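## Task

At the far end of the aisle there is a recessed stretch of shelving, and on one of its shelves sits a small red foam block; a small cardboard box is on the desk. Exchange them, so the cardboard box ends up on the shelf where the red block was and the red block ends up on the desk. If the robot tips over or is left leaning, the task counts as failed.

## Robot and tools

Robot: a Hello Robot Stretch 4 with one arm. It has an omni-wheel base, a lift that rides up a mast, and an arm that telescopes straight out, ending in a wrist (yaw, pitch, roll) and a two-finger gripper. It stands about 1.6 m tall, and the base rim lies within 0.23 m of the base origin. Loose objects may occasionally get nudged by something outside the robot's control.

Frames: all positions are in metres. The base frame sits on the floor under the base centre, with x forward, y left and z up. hand_pose is a point between the open fingertips, given in the base frame, and the printed value may be slightly off. The odometry frame is wherever the base frame was when the scene began. base_odometry counts wheel turns only, so slipping shows up as travel. Its heading is in rad, positive to the left, range -3.142 to 3.142. If turned_by_wheels and turned_by_imu differ by more than about 0.1 rad over one move, the base probably slipped or bumped something. base_tilt is in degrees, with forward and right positive.

move: one action per call. The cameras argument picks which images come back (omit it, give null or ["all"] for every camera, [] for none). blocking defaults to true. With false the call returns within about 0.5 s while the robot keeps moving. A move with no action simply reports the state.
- base: exactly one relative command, measured from where the base last reported itself: translate_m (forward +, -2 to 2 m), strafe_m (left +, -2 to 2 m) or rotate_rad (counter-clockwise +, -3.2 to 3.2 rad). You may combine translate_m and strafe_m to travel in a straight line with no turning; rotate_rad cannot be combined with them.
- joints: absolute targets, one number per named joint. lift_m 0 to 1.2; arm_m 0 to 0.55 (extension); wrist_yaw_rad -1.134 to 4.276 (0 forward, + left, 3.14 folded back, above 3.4 it may hit the arm); wrist_pitch_rad -1.117 to 4.259 (0 level, 1.57 pointing down); wrist_roll_rad -1.117 to 4.259 (0 puts the fingers level, + is clockwise as seen from behind); gripper_m -0.038 to 0.141 (fingertip gap, off by up to 0.015). A target outside a joint's range is clipped, and the result reports the clip.
- pace: "slow", "default", "fast" or "max". speeds: a per-joint top speed for lift_m, arm_m and the wrist joints, not the gripper. When the lift is high, base speed is capped.
- contact_limits: 0 (lightest) to 1 (hardest), default 0.5. It applies only to arm_m, lift_m, translate_m, strafe_m and rotate_rad, and you give it next to that same command. A base limit stays in force until the next action that names base. Even at 0, the arm needs a firm push before it stops. For a light touch, set its limit to 0 and aim only 1 to 3 mm past the point of contact. When lifting a load, keep lift_m's limit at 0.15 or higher for 1 kg.
- end_of_arm: "enable_torque", sent alone, turns limp wrist or gripper motors back on.
An unknown key makes the call invalid. Any other out-of-range value causes a refusal. After a refusal or an unplanned stop, the later move, wait and finished_scene calls in the same reply are skipped.

wait(seconds 0 to 10, cameras): lets time pass without sending commands, and returns early once motions settle. stop(cameras): brakes everything still moving and re-locks slack wheels. zoom_image(camera, region [x0,y0,x1,y1] px, at most 504x504): gives a closer look at the latest image from that camera. finished_scene(scene = current scene number): ends the scene. The goal must still hold once the robot is left alone.

Results: the move line reads "done" or gives the worst status. Status words: "moving"; "off_target" (came to rest short and may still be pushing); "contact_stop" (held back, now slack); "time_out"; "limit_stop_at_own_body"; "limit_stop_at_tilt" (lean above 6 degrees, and the lift, arm and wheels go slack); "torque_fault" (a limp wrist or gripper motor). on_its_own lists things the robot did by itself, such as slack joints. A slack lift drops a few centimetres. lidar_m gives 12 distances in 30-degree sectors, running counter-clockwise from straight ahead (the 4th is left, 7th behind, 10th right). It covers roughly 0.15 m up to the robot's height, and "-" means nothing seen or closer than 0.25 m. wrist_depth_mm is a 7x7 grid of depths from 100 to 2000 mm. motor_effort is in % with the peak in brackets; servo_current is in mA.

Cameras: head_camera (pinhole 420x560, looks forward and down, so turn the base to aim it); head_left_camera and head_right_camera (fisheye 420x672, steeper view that includes the base and arm); wrist_camera (616x392, looks along the fingers, with the fingertips near the bottom of the frame).

Gripping: close to more than 0.015 below the object's width. Around 0.06 below holds firmly against pulls. Squeezing harder draws the object in toward the wrist. Neither the gripper reading nor "done" proves you are holding something; after closing to 0.015 or more, a rise in the gripper's servo_current suggests a real grip.

Avoid: folding the wrist over the base with the lift low (below about 0.2, or 0.45 if pointing down); tilting the wrist up combined with a roll or a right yaw; driving with the gripper pressed against something; turning or driving with more than 1 kg held and arm_m above 0.2; dropping objects, slamming into things, or shoving hard. While you think, time keeps running and moves already under way carry on.

Each tool is called after "Emit:" as a command line: name --argument value for each argument, lists and objects as JSON in quotes; but a table of rows of numbers goes row by row, as --pt "numbers of a row", without its own name.

## Session

Emit:
move

Scene clock: 0.00 s.
base_odometry: x=+0.000 y=+0.000 heading=+0.000
turned_by_wheels: +0.000
turned_by_imu: +0.000
base_tilt: forward=-0.1 right=-0.9
lidar_m: 1.01 1.48 0.64 0.68 1.37 2.79 1.98 1.57 2.27 1.27 0.99 0.96
base_status: not commanded
joint_positions: lift_m=+0.184 arm_m=+0.001 wrist_yaw_rad=+3.182 wrist_pitch_rad=+0.001 wrist_roll_rad=+0.000 gripper_m=+0.056
joint_status: not commanded
measured_speeds: all 0
motor_effort: lift_m=+19 arm_m=-1 wheel_0=+1 wheel_1=+0 wheel_2=+1
servo_current: wrist_yaw_rad=65 wrist_pitch_rad=26 wrist_roll_rad=46 gripper_m=46
hand_pose: x=-0.1199 y=+0.0757 z=+0.3618 quat_wxyz=(-0.020, -0.001, +0.000, +1.000) (m; base frame)
wrist_depth_mm: - 136 - - - - - / - 125 144 - - - - / 106 136 189 - - - - / 134 137 283 - - - - / - - - - - - - / 1308 1366 218 1499 1618 1661 1756 / 904 180 891 179 182 1138 1078
pictures: head_camera, head_left_camera, head_right_camera, wrist_camera

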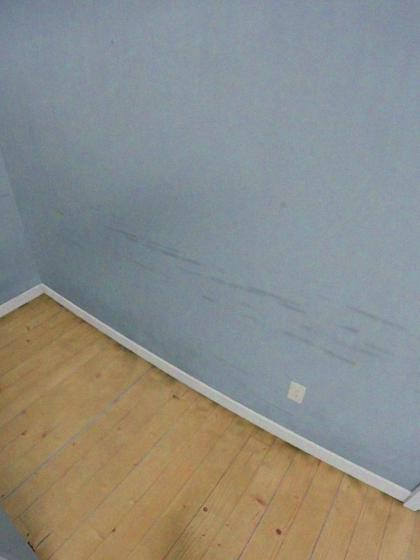

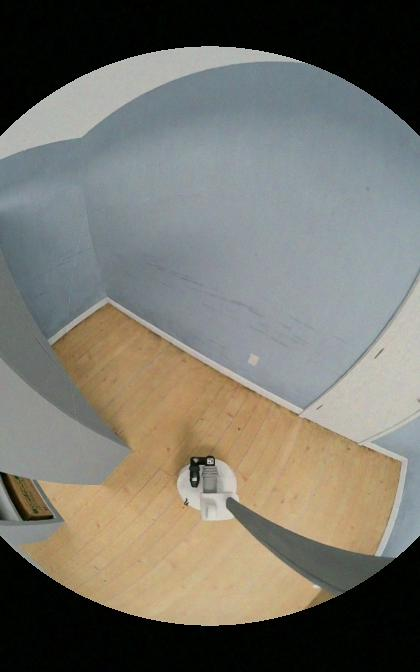

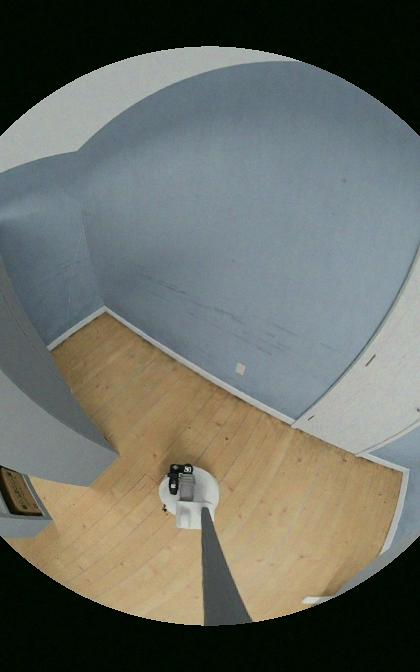

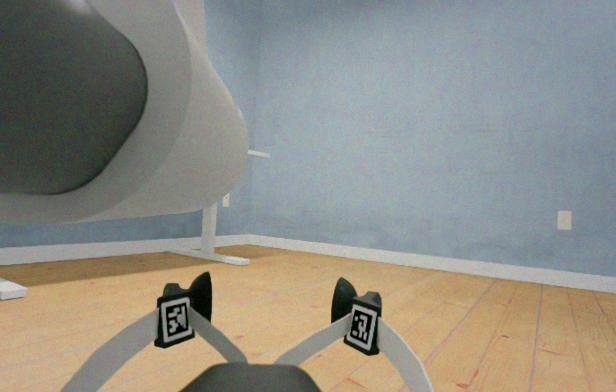

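Emit:
move --base '{"rotate_rad": 0.8}'

Emit:
move --base '{"rotate_rad": 0.8}'

Emit:
move --base '{"rotate_rad": 0.8}'

Emit:
move --base '{"rotate_rad": 0.8}'

Emit:
move --base '{"rotate_rad": 1.0}'

Emit:
move --base '{"rotate_rad": 1.0}'

Scene clock: 1.83 s.
move: done
base_odometry: x=+0.000 y=+0.000 heading=+0.800
turned_by_wheels: +0.800
turned_by_imu: +0.782
base_tilt: forward=-0.2 right=-0.9
lidar_m: 2.21 0.66 0.77 1.43 2.82 1.66 1.57 1.76 1.07 0.97 0.97 1.17
base_status: done
joint_positions: lift_m=+0.184 arm_m=+0.001 wrist_yaw_rad=+3.182 wrist_pitch_rad=+0.001 wrist_roll_rad=+0.000 gripper_m=+0.056
joint_status: not commanded
measured_speeds: all 0
motor_effort: lift_m=+19(19) arm_m=+4(4) wheel_0=-2(9) wheel_1=-2(12) wheel_2=-2(10)
servo_current: wrist_yaw_rad=39(65) wrist_pitch_rad=52(52) wrist_roll_rad=52(59) gripper_m=39(52)
hand_pose: x=-0.1199 y=+0.0757 z=+0.3618 quat_wxyz=(-0.020, -0.001, +0.000, +1.000) (m; base frame)
wrist_depth_mm: - 136 - - - - - / - 125 144 - - - - / 106 136 189 - - - - / 134 137 283 - - - - / - - - - - - - / 1308 1366 217 1397 1618 1661 1756 / 891 181 904 179 183 1138 1078
pictures: head_camera, head_left_camera, head_right_camera, wrist_camera

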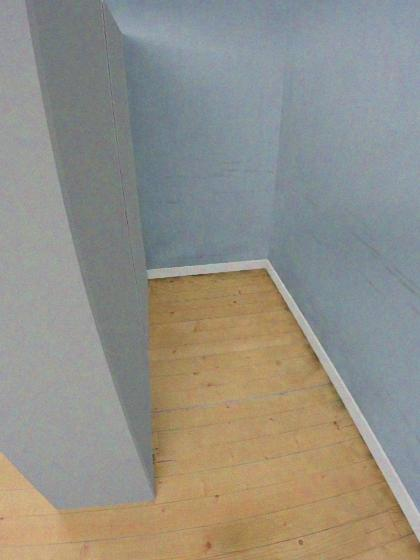

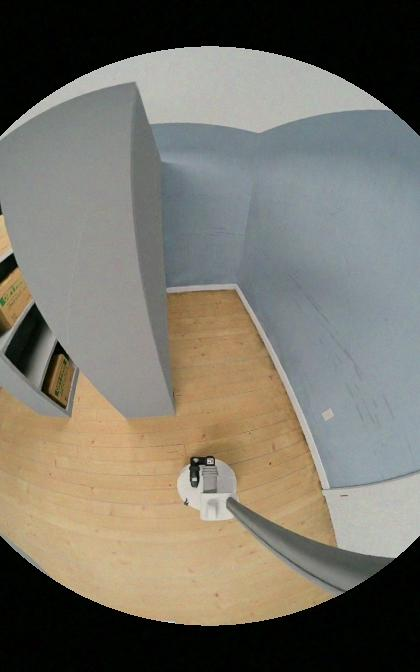

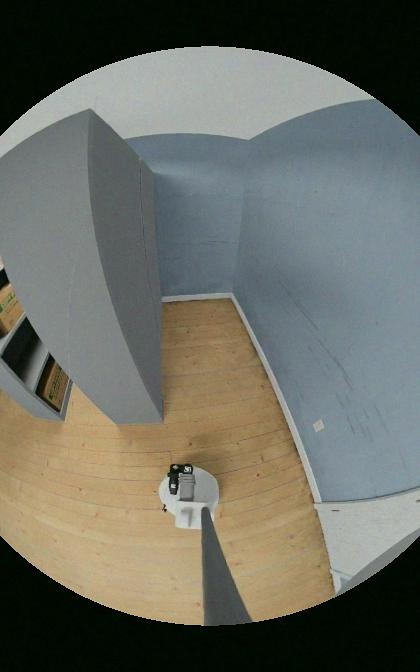

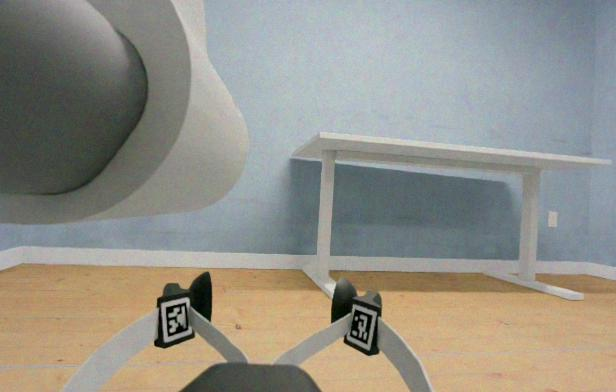

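Scene clock: 3.40 s.
move: done
base_odometry: x=+0.000 y=+0.000 heading=+1.599
turned_by_wheels: +0.800
turned_by_imu: +0.782
base_tilt: forward=-0.1 right=-0.9
lidar_m: 0.66 1.38 2.80 1.97 1.58 2.27 1.28 0.99 0.97 1.03 1.48 0.66
base_status: done
joint_positions: lift_m=+0.184 arm_m=+0.001 wrist_yaw_rad=+3.182 wrist_pitch_rad=+0.001 wrist_roll_rad=+0.000 gripper_m=+0.056
joint_status: not commanded
measured_speeds: all 0
motor_effort: lift_m=+19(19) arm_m=+4(4) wheel_0=-1(10) wheel_1=-2(12) wheel_2=-1(11)
servo_current: wrist_yaw_rad=33(59) wrist_pitch_rad=13(59) wrist_roll_rad=46(59) gripper_m=39(46)
hand_pose: x=-0.1199 y=+0.0757 z=+0.3618 quat_wxyz=(-0.020, -0.001, +0.000, +1.000) (m; base frame)
wrist_depth_mm: - 136 - - - - - / - 127 144 - - - - / 106 136 188 - - - - / 134 136 217 - - - - / 991 - - - - - - / 991 183 211 1366 1618 1661 1576 / 891 180 891 179 183 1118 1078
pictures: head_camera, head_left_camera, head_right_camera, wrist_camera

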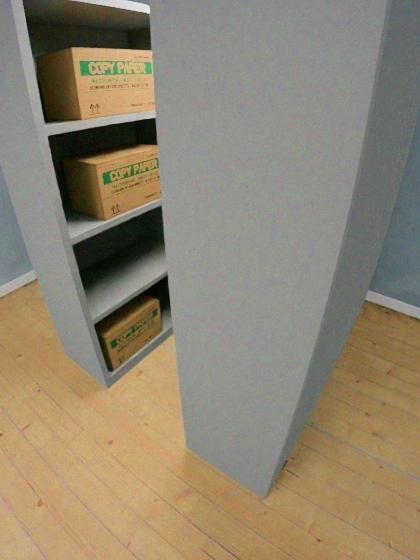

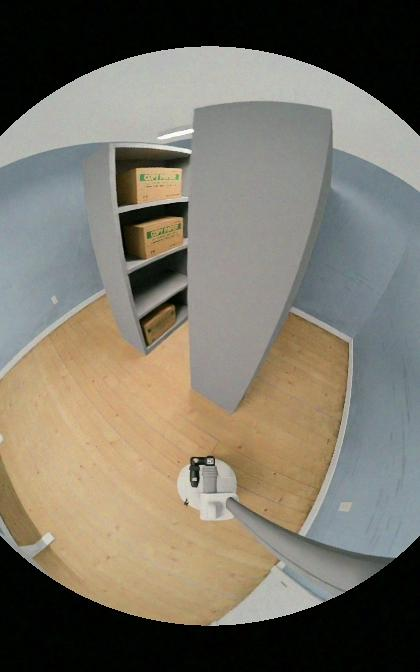

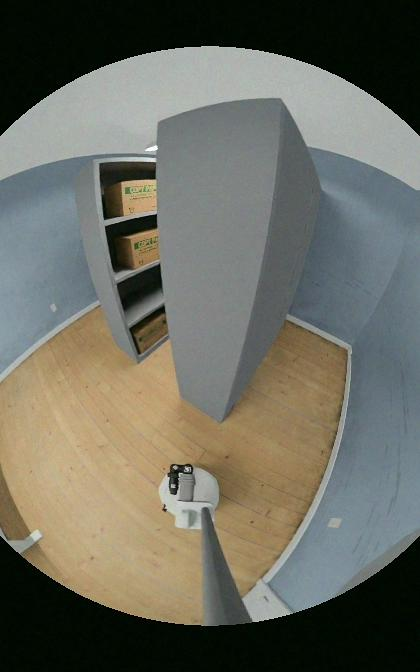

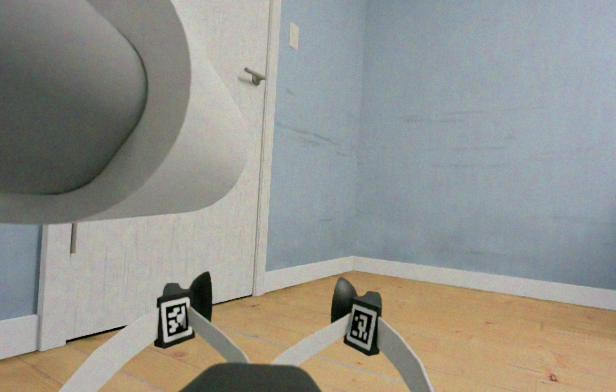

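Scene clock: 4.97 s.
move: done
base_odometry: x=+0.000 y=+0.000 heading=+2.399
turned_by_wheels: +0.800
turned_by_imu: +0.782
base_tilt: forward=-0.1 right=-0.9
lidar_m: 1.47 2.80 1.66 1.56 1.75 1.04 0.96 0.96 1.18 2.25 0.66 0.77
base_status: done
joint_positions: lift_m=+0.184 arm_m=+0.001 wrist_yaw_rad=+3.182 wrist_pitch_rad=+0.001 wrist_roll_rad=+0.000 gripper_m=+0.056
joint_status: not commanded
measured_speeds: all 0
motor_effort: lift_m=+19(19) arm_m=+2(4) wheel_0=+0(10) wheel_1=-3(13) wheel_2=-1(12)
servo_current: wrist_yaw_rad=65(65) wrist_pitch_rad=59(59) wrist_roll_rad=52(59) gripper_m=26(52)
hand_pose: x=-0.1199 y=+0.0757 z=+0.3618 quat_wxyz=(-0.020, -0.001, +0.000, +1.000) (m; base frame)
wrist_depth_mm: - 136 - - 1160 - - / - 127 144 - 1118 - - / 106 136 189 - 1098 - - / 134 136 217 - 1098 - - / - - - - 1118 - - / - - 193 - - - 1281 / 842 181 878 168 182 1060 1060
pictures: head_camera, head_left_camera, head_right_camera, wrist_camera

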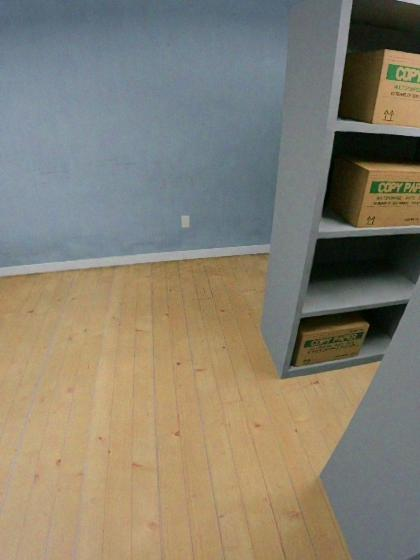

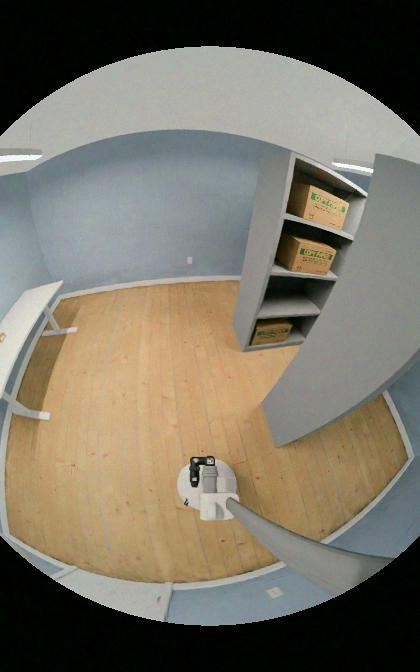

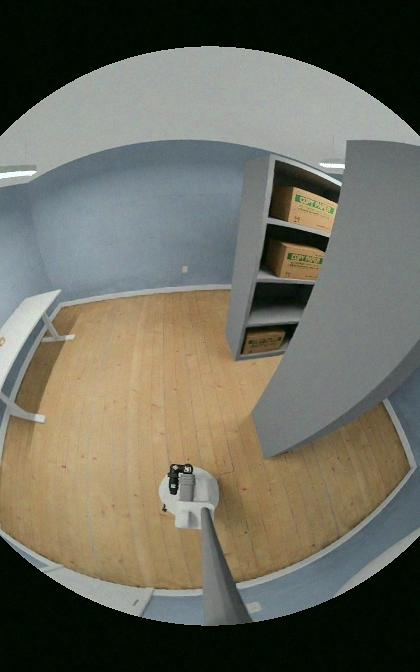

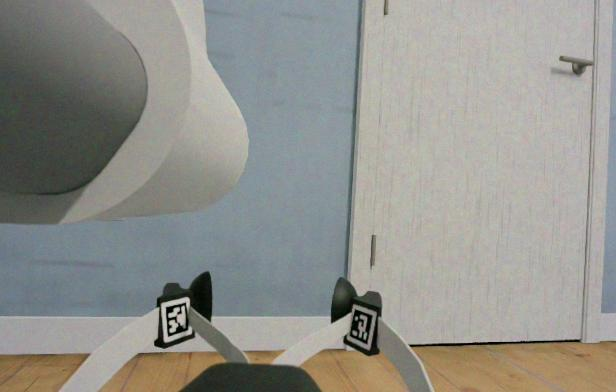

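Scene clock: 6.53 s.
move: done
base_odometry: x=+0.000 y=+0.000 heading=-3.085
turned_by_wheels: +0.800
turned_by_imu: +0.782
base_tilt: forward=-0.1 right=-0.9
lidar_m: 1.92 1.56 2.25 1.27 0.99 0.96 1.05 1.51 0.64 0.68 1.38 2.78
base_status: done
joint_positions: lift_m=+0.184 arm_m=+0.001 wrist_yaw_rad=+3.182 wrist_pitch_rad=+0.001 wrist_roll_rad=+0.000 gripper_m=+0.056
joint_status: not commanded
measured_speeds: all 0
motor_effort: lift_m=+19(19) arm_m=-4(4) wheel_0=-2(11) wheel_1=-1(13) wheel_2=-2(13)
servo_current: wrist_yaw_rad=33(72) wrist_pitch_rad=39(59) wrist_roll_rad=39(59) gripper_m=39(52)
hand_pose: x=-0.1199 y=+0.0757 z=+0.3618 quat_wxyz=(-0.020, -0.001, +0.000, +1.000) (m; base frame)
wrist_depth_mm: - 136 - - - - - / - 125 144 - - - - / 106 136 189 - - - - / 134 136 218 - - - - / - - - - - - - / 1308 1255 193 - - - - / 891 181 891 179 183 - -
pictures: head_camera, head_left_camera, head_right_camera, wrist_camera

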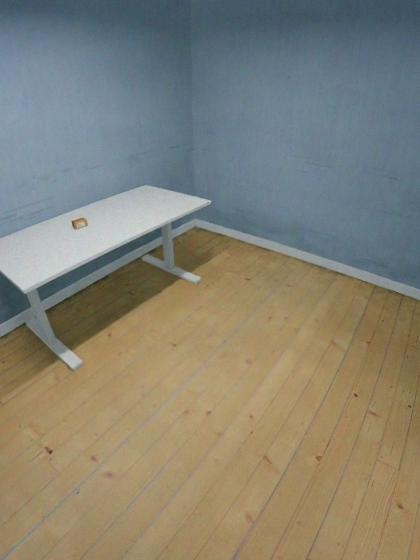

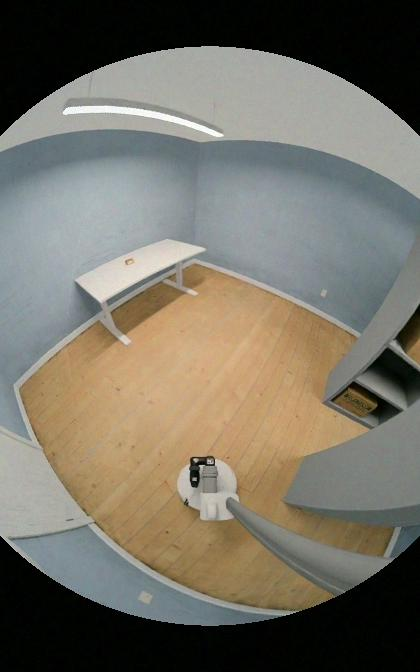

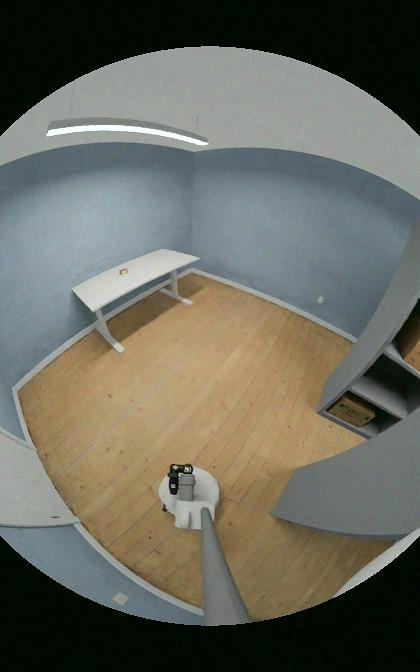

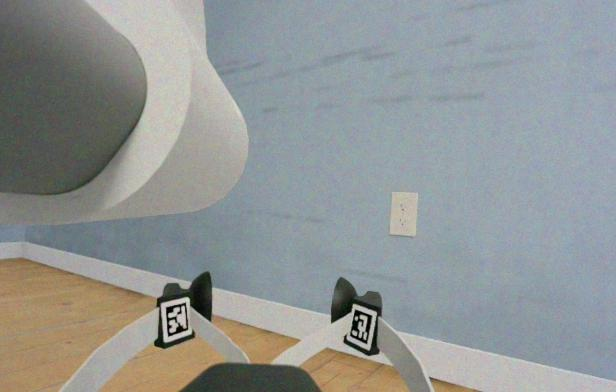

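Scene clock: 8.23 s.
move: done
base_odometry: x=+0.000 y=+0.000 heading=-2.085
turned_by_wheels: +0.999
turned_by_imu: +0.977
base_tilt: forward=-0.1 right=-0.9
lidar_m: 2.03 1.31 1.00 0.97 1.02 1.41 0.67 0.66 1.38 2.79 2.08 1.58
base_status: done
joint_positions: lift_m=+0.184 arm_m=+0.001 wrist_yaw_rad=+3.182 wrist_pitch_rad=+0.001 wrist_roll_rad=+0.000 gripper_m=+0.056
joint_status: not commanded
measured_speeds: all 0
motor_effort: lift_m=+19(19) arm_m=-3(4) wheel_0=-1(8) wheel_1=-4(11) wheel_2=-2(9)
servo_current: wrist_yaw_rad=39(65) wrist_pitch_rad=39(59) wrist_roll_rad=52(52) gripper_m=46(52)
hand_pose: x=-0.1199 y=+0.0757 z=+0.3618 quat_wxyz=(-0.020, -0.001, +0.000, +1.000) (m; base frame)
wrist_depth_mm: - 136 - - - - - / - 126 145 - - - - / 106 136 189 - - - - / 134 135 226 - - - - / - - - - - - - / - - 214 1499 1618 1499 - / - 134 831 179 182 1138 1060
pictures: head_camera, head_left_camera, head_right_camera, wrist_camera

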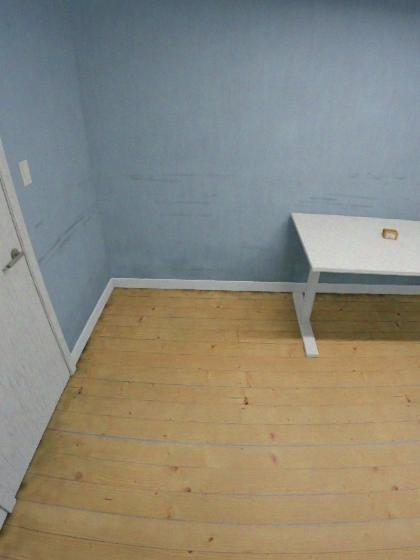

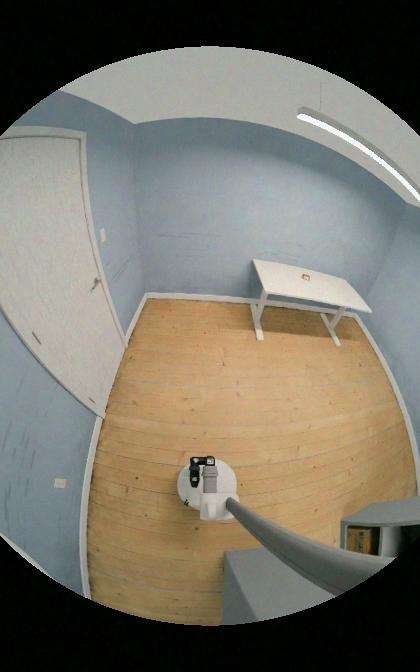

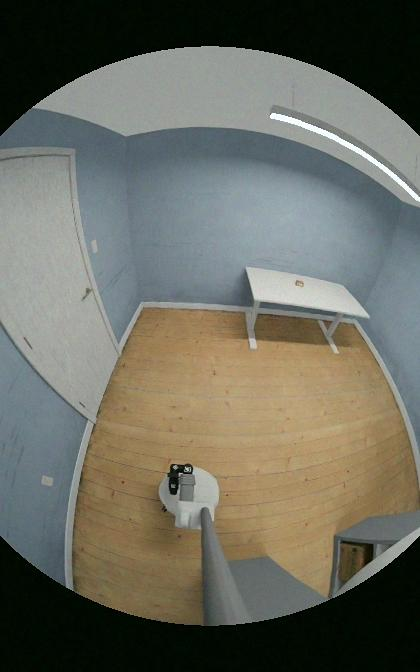

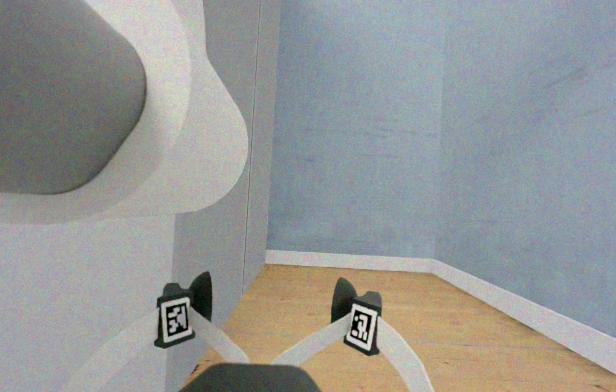

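Scene clock: 9.93 s.
move: done
base_odometry: x=+0.000 y=+0.000 heading=-1.086
turned_by_wheels: +0.999
turned_by_imu: +0.977
base_tilt: forward=-0.1 right=-0.9
lidar_m: 1.01 0.96 0.99 1.34 0.70 0.65 0.88 2.80 2.24 1.57 1.60 1.41
base_status: done
joint_positions: lift_m=+0.184 arm_m=+0.001 wrist_yaw_rad=+3.182 wrist_pitch_rad=+0.001 wrist_roll_rad=+0.000 gripper_m=+0.056
joint_status: not commanded
measured_speeds: all 0
motor_effort: lift_m=+19(19) arm_m=-3(4) wheel_0=-1(9) wheel_1=-4(12) wheel_2=-1(11)
servo_current: wrist_yaw_rad=39(72) wrist_pitch_rad=20(52) wrist_roll_rad=46(59) gripper_m=39(52)
hand_pose: x=-0.1199 y=+0.0757 z=+0.3618 quat_wxyz=(-0.020, -0.001, +0.000, +1.000) (m; base frame)
wrist_depth_mm: - 136 - 1708 - - - / - 126 163 - - - - / 106 136 181 - - - - / 134 138 289 - - - - / - - 1756 - - - - / 1308 1336 214 1366 - - - / 904 180 891 179 159 - -
pictures: head_camera, head_left_camera, head_right_camera, wrist_camera

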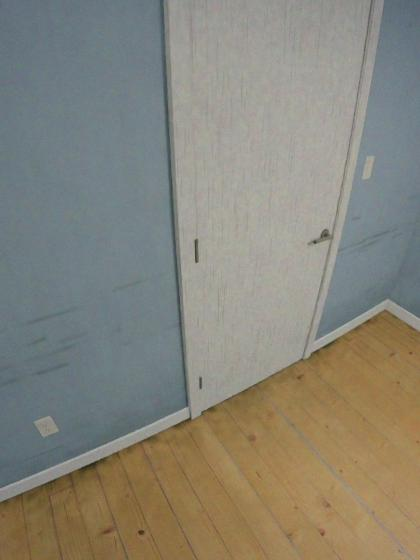

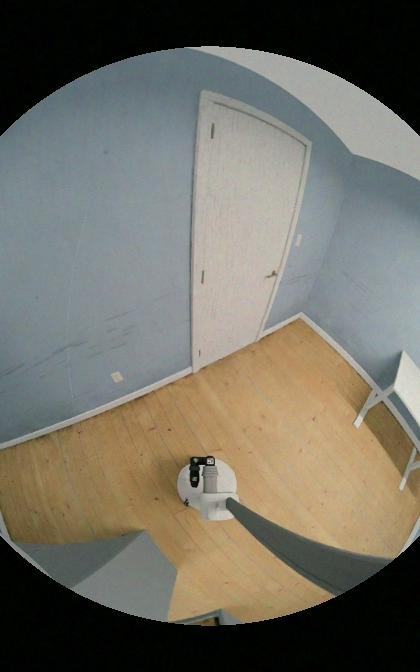

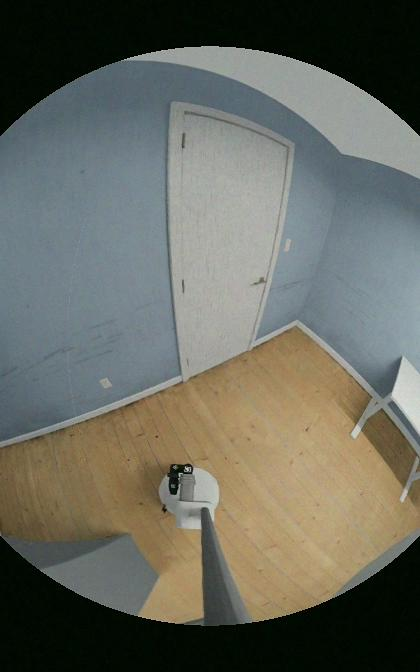

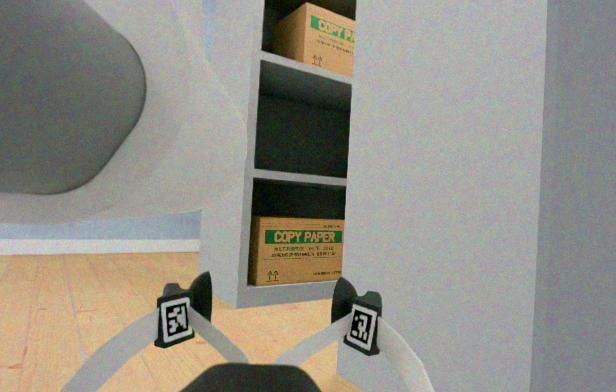

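Emit:
move --base '{"rotate_rad": -2.56}'

Scene clock: 13.43 s.
move: done
base_odometry: x=+0.000 y=+0.000 heading=+2.638
turned_by_wheels: -2.559
turned_by_imu: -2.500
base_tilt: forward=-0.2 right=-0.9
lidar_m: 2.79 1.99 1.56 2.26 1.31 1.01 0.96 1.02 1.46 0.64 0.66 1.38
base_status: done
joint_positions: lift_m=+0.184 arm_m=+0.001 wrist_yaw_rad=+3.182 wrist_pitch_rad=+0.001 wrist_roll_rad=+0.000 gripper_m=+0.056
joint_status: not commanded
measured_speeds: all 0
motor_effort: lift_m=+19(19) arm_m=-4(4) wheel_0=+3(10) wheel_1=+2(13) wheel_2=+3(14)
servo_current: wrist_yaw_rad=46(65) wrist_pitch_rad=46(59) wrist_roll_rad=52(52) gripper_m=46(52)
hand_pose: x=-0.1199 y=+0.0757 z=+0.3618 quat_wxyz=(-0.020, -0.001, +0.000, +1.000) (m; base frame)
wrist_depth_mm: - 136 - - - 1042 - / - 126 146 - - 1025 - / 106 136 190 - - 1042 - / 135 136 220 - - 1025 - / - - - - - 1025 - / - - 193 - 207 1008 - / 904 180 891 - 183 - 991
pictures: head_camera, head_left_camera, head_right_camera, wrist_camera

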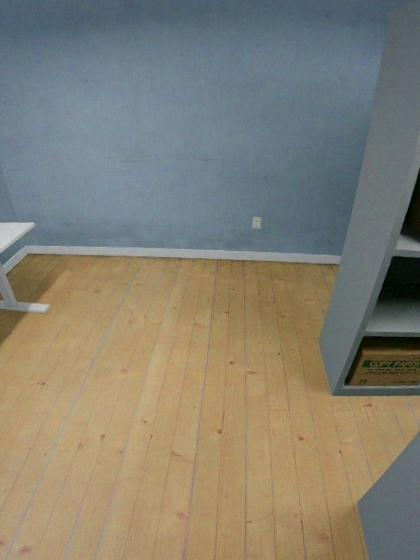

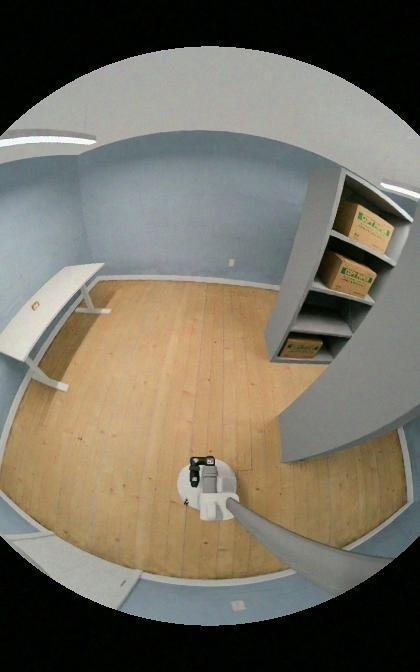

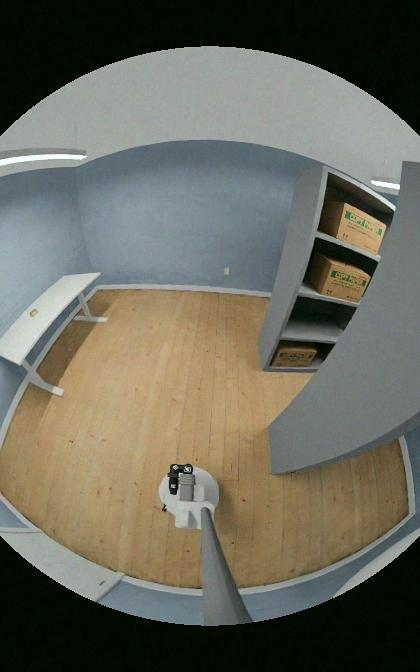

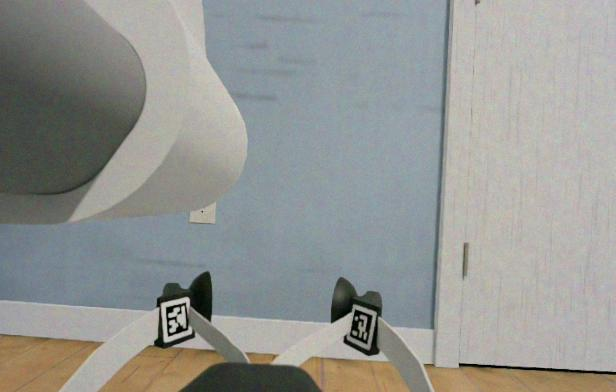

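Emit:
move --base '{"translate_m": 0.9}' --cameras '[]'

Emit:
move --base '{"rotate_rad": -1.2}'

Scene clock: 18.20 s.
move: done
base_odometry: x=-0.788 y=+0.434 heading=+2.638
turned_by_wheels: +0.000
turned_by_imu: -0.001
base_tilt: forward=-0.1 right=-1.0
lidar_m: 1.91 2.02 1.47 1.43 2.34 1.87 1.87 0.92 0.73 1.08 0.76 1.02
base_status: done
joint_positions: lift_m=+0.184 arm_m=+0.001 wrist_yaw_rad=+3.182 wrist_pitch_rad=+0.001 wrist_roll_rad=+0.000 gripper_m=+0.056
joint_status: not commanded
measured_speeds: all 0
motor_effort: lift_m=+19(19) arm_m=-4(4) wheel_0=+2(9) wheel_1=+2(11) wheel_2=+0(14)
servo_current: wrist_yaw_rad=39(72) wrist_pitch_rad=13(59) wrist_roll_rad=52(59) gripper_m=39(59)
hand_pose: x=-0.1199 y=+0.0757 z=+0.3618 quat_wxyz=(-0.020, -0.001, +0.000, +1.000) (m; base frame)
wrist_depth_mm: - 136 - - 1921 - - / - 126 146 - 1921 - - / 106 136 190 - 1921 - 1863 / 135 136 228 - 1921 - - / - - - - 1863 - - / 1336 1366 218 1366 208 1499 1576 / 904 180 891 179 183 1118 1078
pictures: none
No camera images: "cameras" was empty.

Scene clock: 20.03 s.
move: done
base_odometry: x=-0.788 y=+0.434 heading=+1.439
turned_by_wheels: -1.199
turned_by_imu: -1.172
base_tilt: forward=-0.1 right=-0.9
lidar_m: 0.75 0.88 1.89 1.95 1.52 1.43 1.48 1.97 1.86 1.89 0.73 0.82
base_status: done
joint_positions: lift_m=+0.184 arm_m=+0.001 wrist_yaw_rad=+3.182 wrist_pitch_rad=+0.001 wrist_roll_rad=+0.000 gripper_m=+0.056
joint_status: not commanded
measured_speeds: all 0
motor_effort: lift_m=+19(19) arm_m=-3(4) wheel_0=+3(10) wheel_1=+2(12) wheel_2=+2(12)
servo_current: wrist_yaw_rad=39(78) wrist_pitch_rad=33(59) wrist_roll_rad=46(52) gripper_m=20(52)
hand_pose: x=-0.1199 y=+0.0757 z=+0.3618 quat_wxyz=(-0.020, -0.001, +0.000, +1.000) (m; base frame)
wrist_depth_mm: - 136 - - - - - / - 127 163 - - - - / 106 136 191 - - - - / 135 138 - - - - - / - - - - - - - / 1308 1397 218 1499 1618 1708 1576 / 904 181 891 179 183 1118 1078
pictures: head_camera, head_left_camera, head_right_camera, wrist_camera

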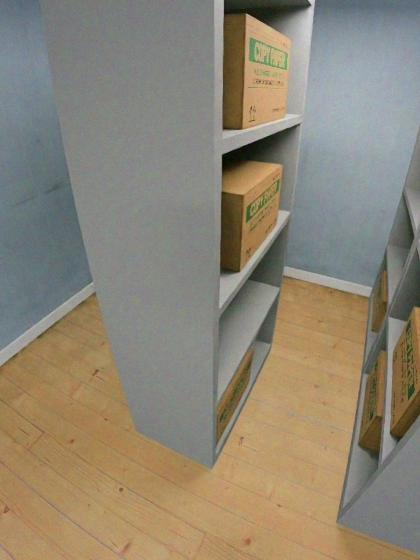

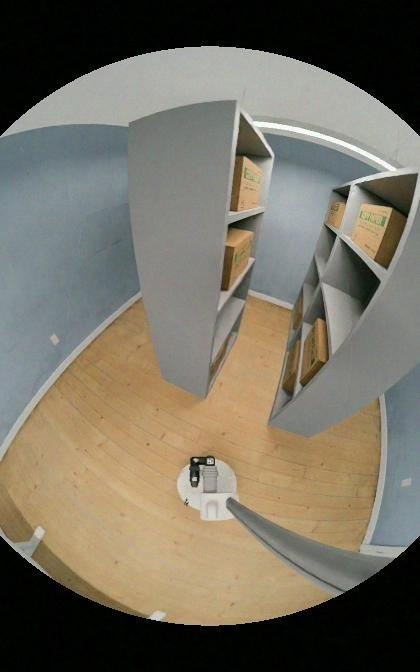

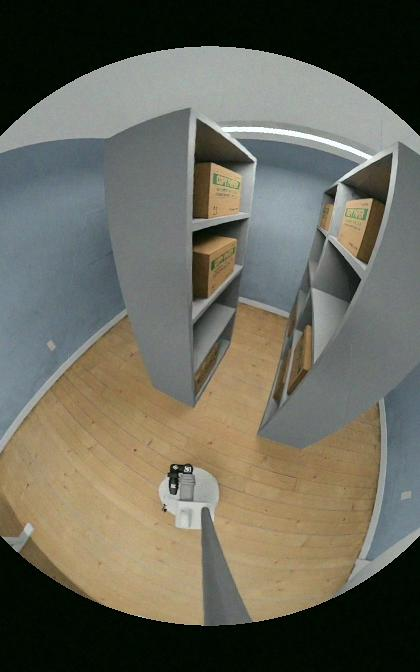

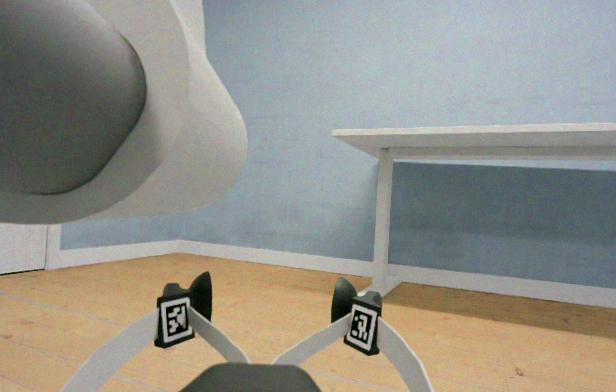

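Emit:
move --base '{"rotate_rad": -0.42}'

Scene clock: 21.43 s.
move: done
base_odometry: x=-0.788 y=+0.434 heading=+1.020
turned_by_wheels: -0.419
turned_by_imu: -0.409
base_tilt: forward=-0.1 right=-0.9
lidar_m: 1.19 0.74 0.97 1.90 2.00 1.48 1.45 2.33 1.89 1.86 0.93 0.73
base_status: done
joint_positions: lift_m=+0.184 arm_m=+0.001 wrist_yaw_rad=+3.182 wrist_pitch_rad=+0.001 wrist_roll_rad=+0.000 gripper_m=+0.056
joint_status: not commanded
measured_speeds: all 0
motor_effort: lift_m=+19(19) arm_m=-4(4) wheel_0=+3(9) wheel_1=+3(11) wheel_2=+2(10)
servo_current: wrist_yaw_rad=52(59) wrist_pitch_rad=26(59) wrist_roll_rad=46(59) gripper_m=26(46)
hand_pose: x=-0.1199 y=+0.0757 z=+0.3618 quat_wxyz=(-0.020, -0.001, +0.000, +1.000) (m; base frame)
wrist_depth_mm: - 136 - - - - - / - 126 163 - - - - / 106 136 191 - - - - / 135 138 1863 - - - - / - - - - - - - / 1308 1366 217 1464 1618 1618 1756 / 904 180 891 179 182 1138 1078
pictures: head_camera, head_left_camera, head_right_camera, wrist_camera

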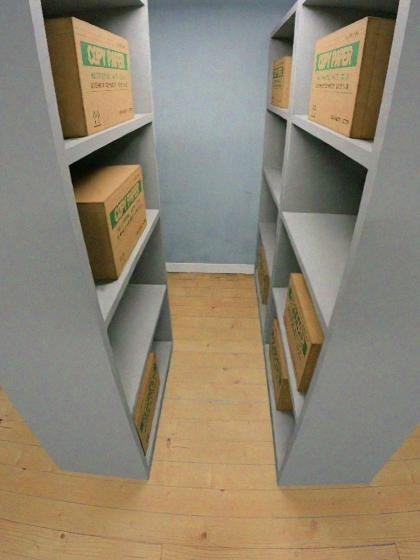

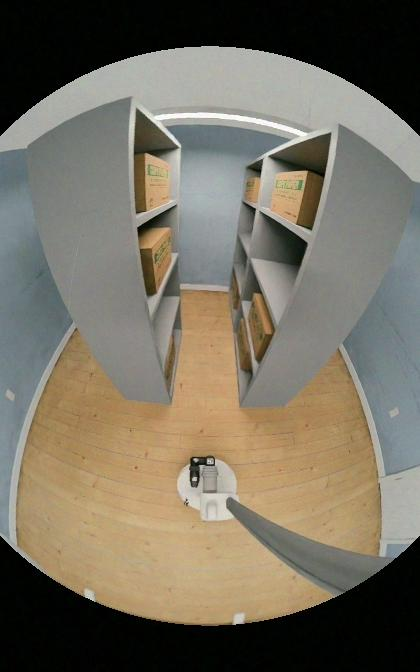

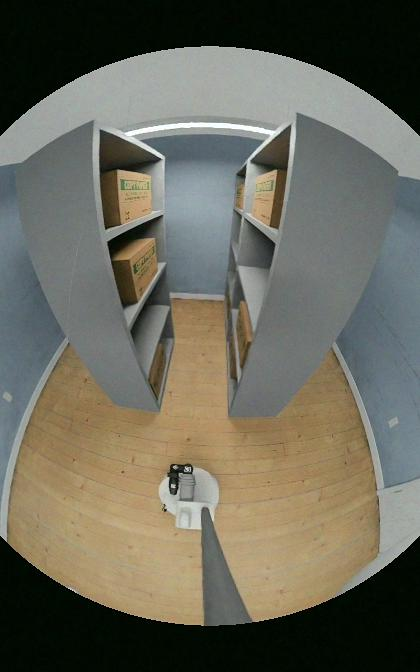

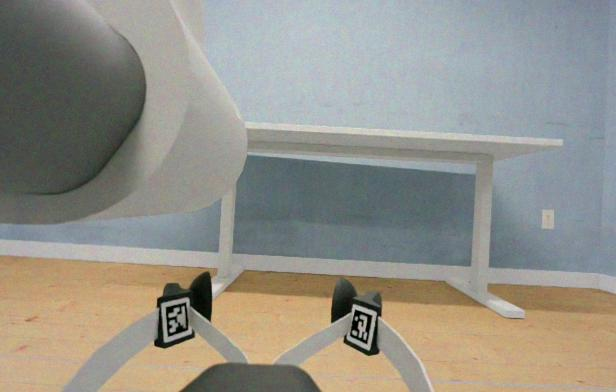

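Emit:
zoom_image --camera "head_camera" --region '[120, 0, 320, 340]'

Emit:
zoom_image --camera "head_right_camera" --region '[80, 100, 320, 430]'

Scaled by 1.482 from the camera's 420x560 image, which has a finer 600x800 frame.

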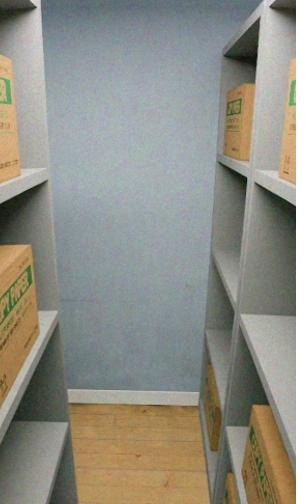

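Scaled by 1.527 from the camera's 420x672 image, which has a finer 600x960 frame.

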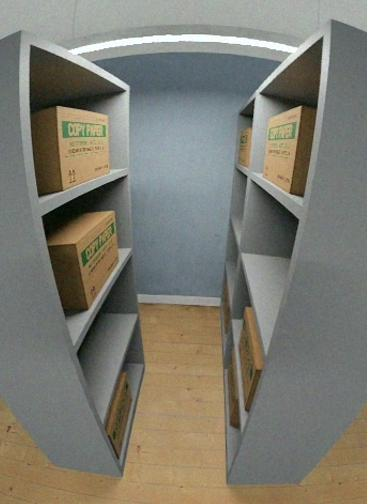

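Emit:
move --base '{"translate_m": 0.5}' --contact_limits '{"translate_m": 0.2}' --cameras '["head_camera", "head_left_camera"]'

Scene clock: 26.37 s.
move: done
base_odometry: x=-0.527 y=+0.860 heading=+1.020
turned_by_wheels: +0.000
turned_by_imu: +0.000
base_tilt: forward=-0.1 right=-0.9
lidar_m: 1.21 0.44 0.35 0.75 1.98 2.01 1.96 2.64 1.94 0.68 0.34 0.42
base_status: done
joint_positions: lift_m=+0.184 arm_m=+0.001 wrist_yaw_rad=+3.182 wrist_pitch_rad=+0.001 wrist_roll_rad=+0.000 gripper_m=+0.056
joint_status: not commanded
measured_speeds: all 0
motor_effort: lift_m=+19(19) arm_m=-3(4) wheel_0=+2(8) wheel_1=+2(10) wheel_2=-1(14)
servo_current: wrist_yaw_rad=52(65) wrist_pitch_rad=46(52) wrist_roll_rad=46(59) gripper_m=26(52)
contact_limits: translate_m 0.2
hand_pose: x=-0.1199 y=+0.0757 z=+0.3618 quat_wxyz=(-0.020, -0.001, +0.000, +1.000) (m; base frame)
wrist_depth_mm: - 136 - - - - - / - 126 163 - - - - / 106 136 191 - - - - / 134 138 289 - - - - / - - - - - - - / 1308 1397 218 1464 1618 1618 1756 / 904 181 891 179 182 1138 1078
pictures: head_camera, head_left_camera

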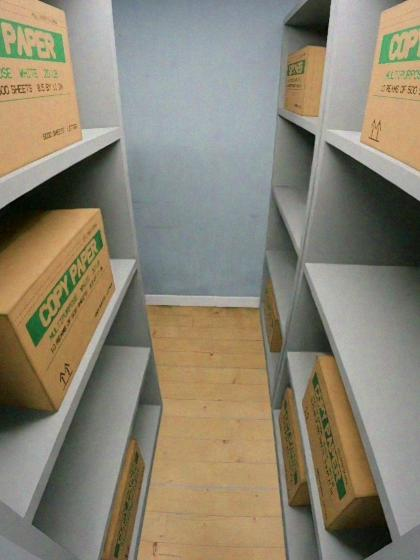

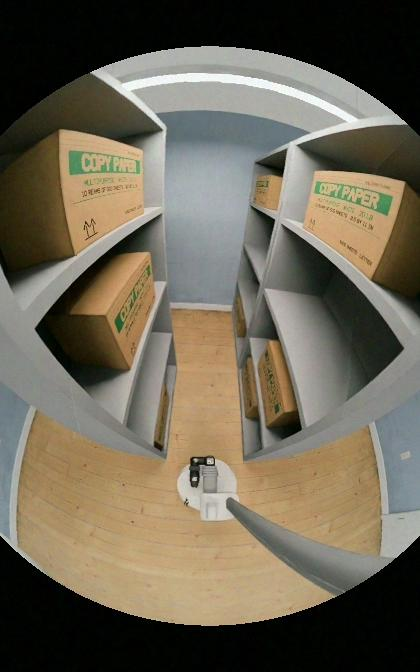

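Emit:
move --base '{"translate_m": 0.5, "strafe_m": 0.0}' --contact_limits '{"translate_m": 0.2}' --cameras '["head_camera", "head_left_camera"]'

Scene clock: 29.80 s.
move: done
base_odometry: x=-0.265 y=+1.286 heading=+1.020
turned_by_wheels: +0.000
turned_by_imu: +0.000
base_tilt: forward=-0.1 right=-0.9
lidar_m: 1.29 0.45 0.32 0.29 0.31 2.50 3.25 0.43 0.31 0.27 0.30 0.44
base_status: done
joint_positions: lift_m=+0.184 arm_m=+0.001 wrist_yaw_rad=+3.182 wrist_pitch_rad=+0.001 wrist_roll_rad=+0.000 gripper_m=+0.056
joint_status: not commanded
measured_speeds: all 0
motor_effort: lift_m=+19(19) arm_m=-3(4) wheel_0=+3(9) wheel_1=+2(13) wheel_2=-1(16)
servo_current: wrist_yaw_rad=33(85) wrist_pitch_rad=52(59) wrist_roll_rad=46(59) gripper_m=33(52)
contact_limits: translate_m 0.2
hand_pose: x=-0.1199 y=+0.0757 z=+0.3618 quat_wxyz=(-0.020, -0.001, +0.000, +1.000) (m; base frame)
wrist_depth_mm: - 136 - - - - - / - 126 163 - - - 315 / 106 136 191 - - - 375 / 135 138 289 - - - - / - - - - - - - / 1308 1336 217 1464 1618 1618 - / 904 181 891 179 183 - 322
pictures: head_camera, head_left_camera

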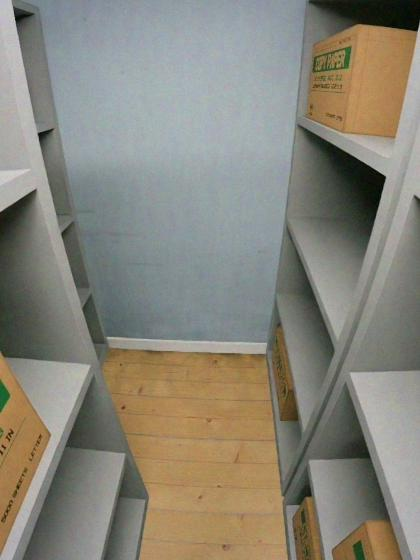

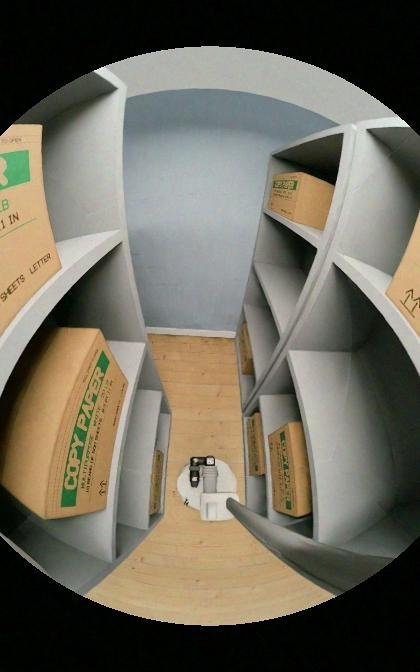

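Emit:
move --base '{"translate_m": 0.45, "strafe_m": 0.008}' --contact_limits '{"translate_m": 0.2}'

Scene clock: 33.03 s.
move: done
base_odometry: x=-0.037 y=+1.674 heading=+1.021
turned_by_wheels: +0.000
turned_by_imu: +0.000
base_tilt: forward=-0.1 right=-0.9
lidar_m: 1.11 1.05 0.29 0.28 0.31 0.43 3.76 0.45 0.32 0.30 0.32 0.45
base_status: done
joint_positions: lift_m=+0.184 arm_m=+0.001 wrist_yaw_rad=+3.182 wrist_pitch_rad=+0.001 wrist_roll_rad=+0.000 gripper_m=+0.056
joint_status: not commanded
measured_speeds: all 0
motor_effort: lift_m=+19(19) arm_m=-4(4) wheel_0=+1(9) wheel_1=+3(12) wheel_2=+1(15)
servo_current: wrist_yaw_rad=46(72) wrist_pitch_rad=39(59) wrist_roll_rad=52(59) gripper_m=46(59)
contact_limits: translate_m 0.2
hand_pose: x=-0.1199 y=+0.0757 z=+0.3618 quat_wxyz=(-0.020, -0.001, +0.000, +1.000) (m; base frame)
wrist_depth_mm: - 136 - - - - - / - 126 163 - - - 307 / 106 136 191 - - 473 433 / 135 138 289 - - - - / - - - - - 530 574 / - 1366 218 1464 207 452 336 / - 181 891 179 182 421 334
pictures: head_camera, head_left_camera, head_right_camera, wrist_camera

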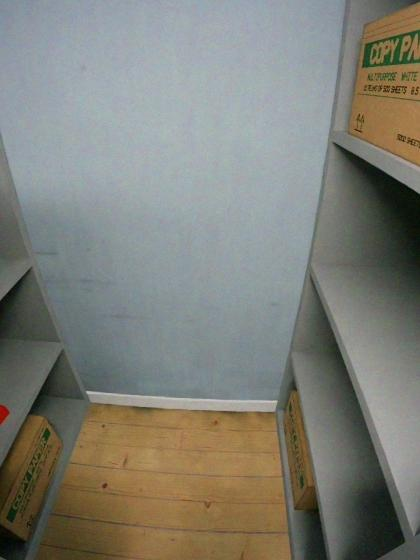

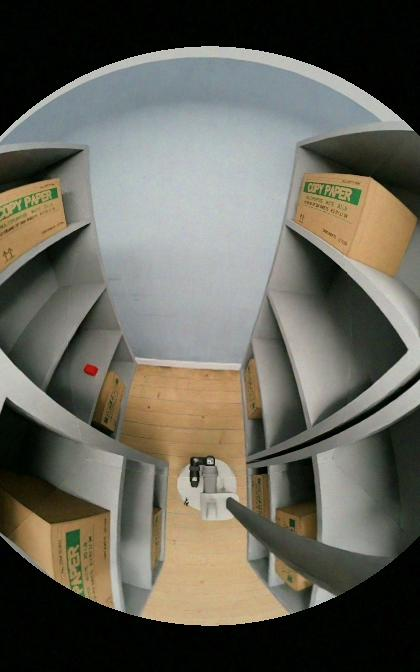

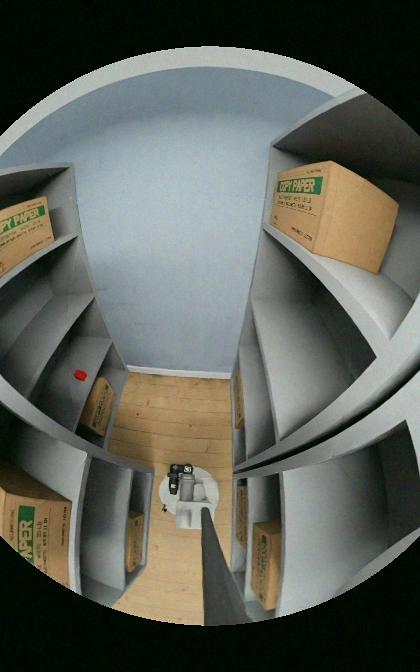

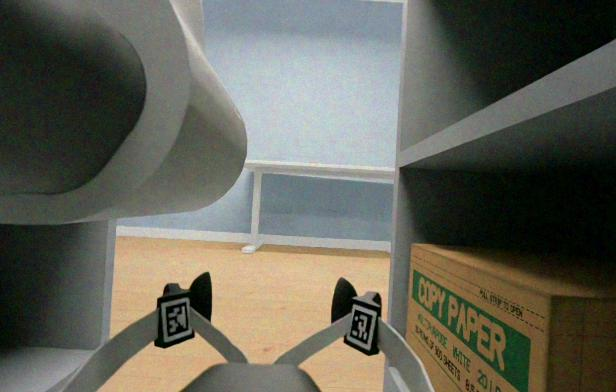

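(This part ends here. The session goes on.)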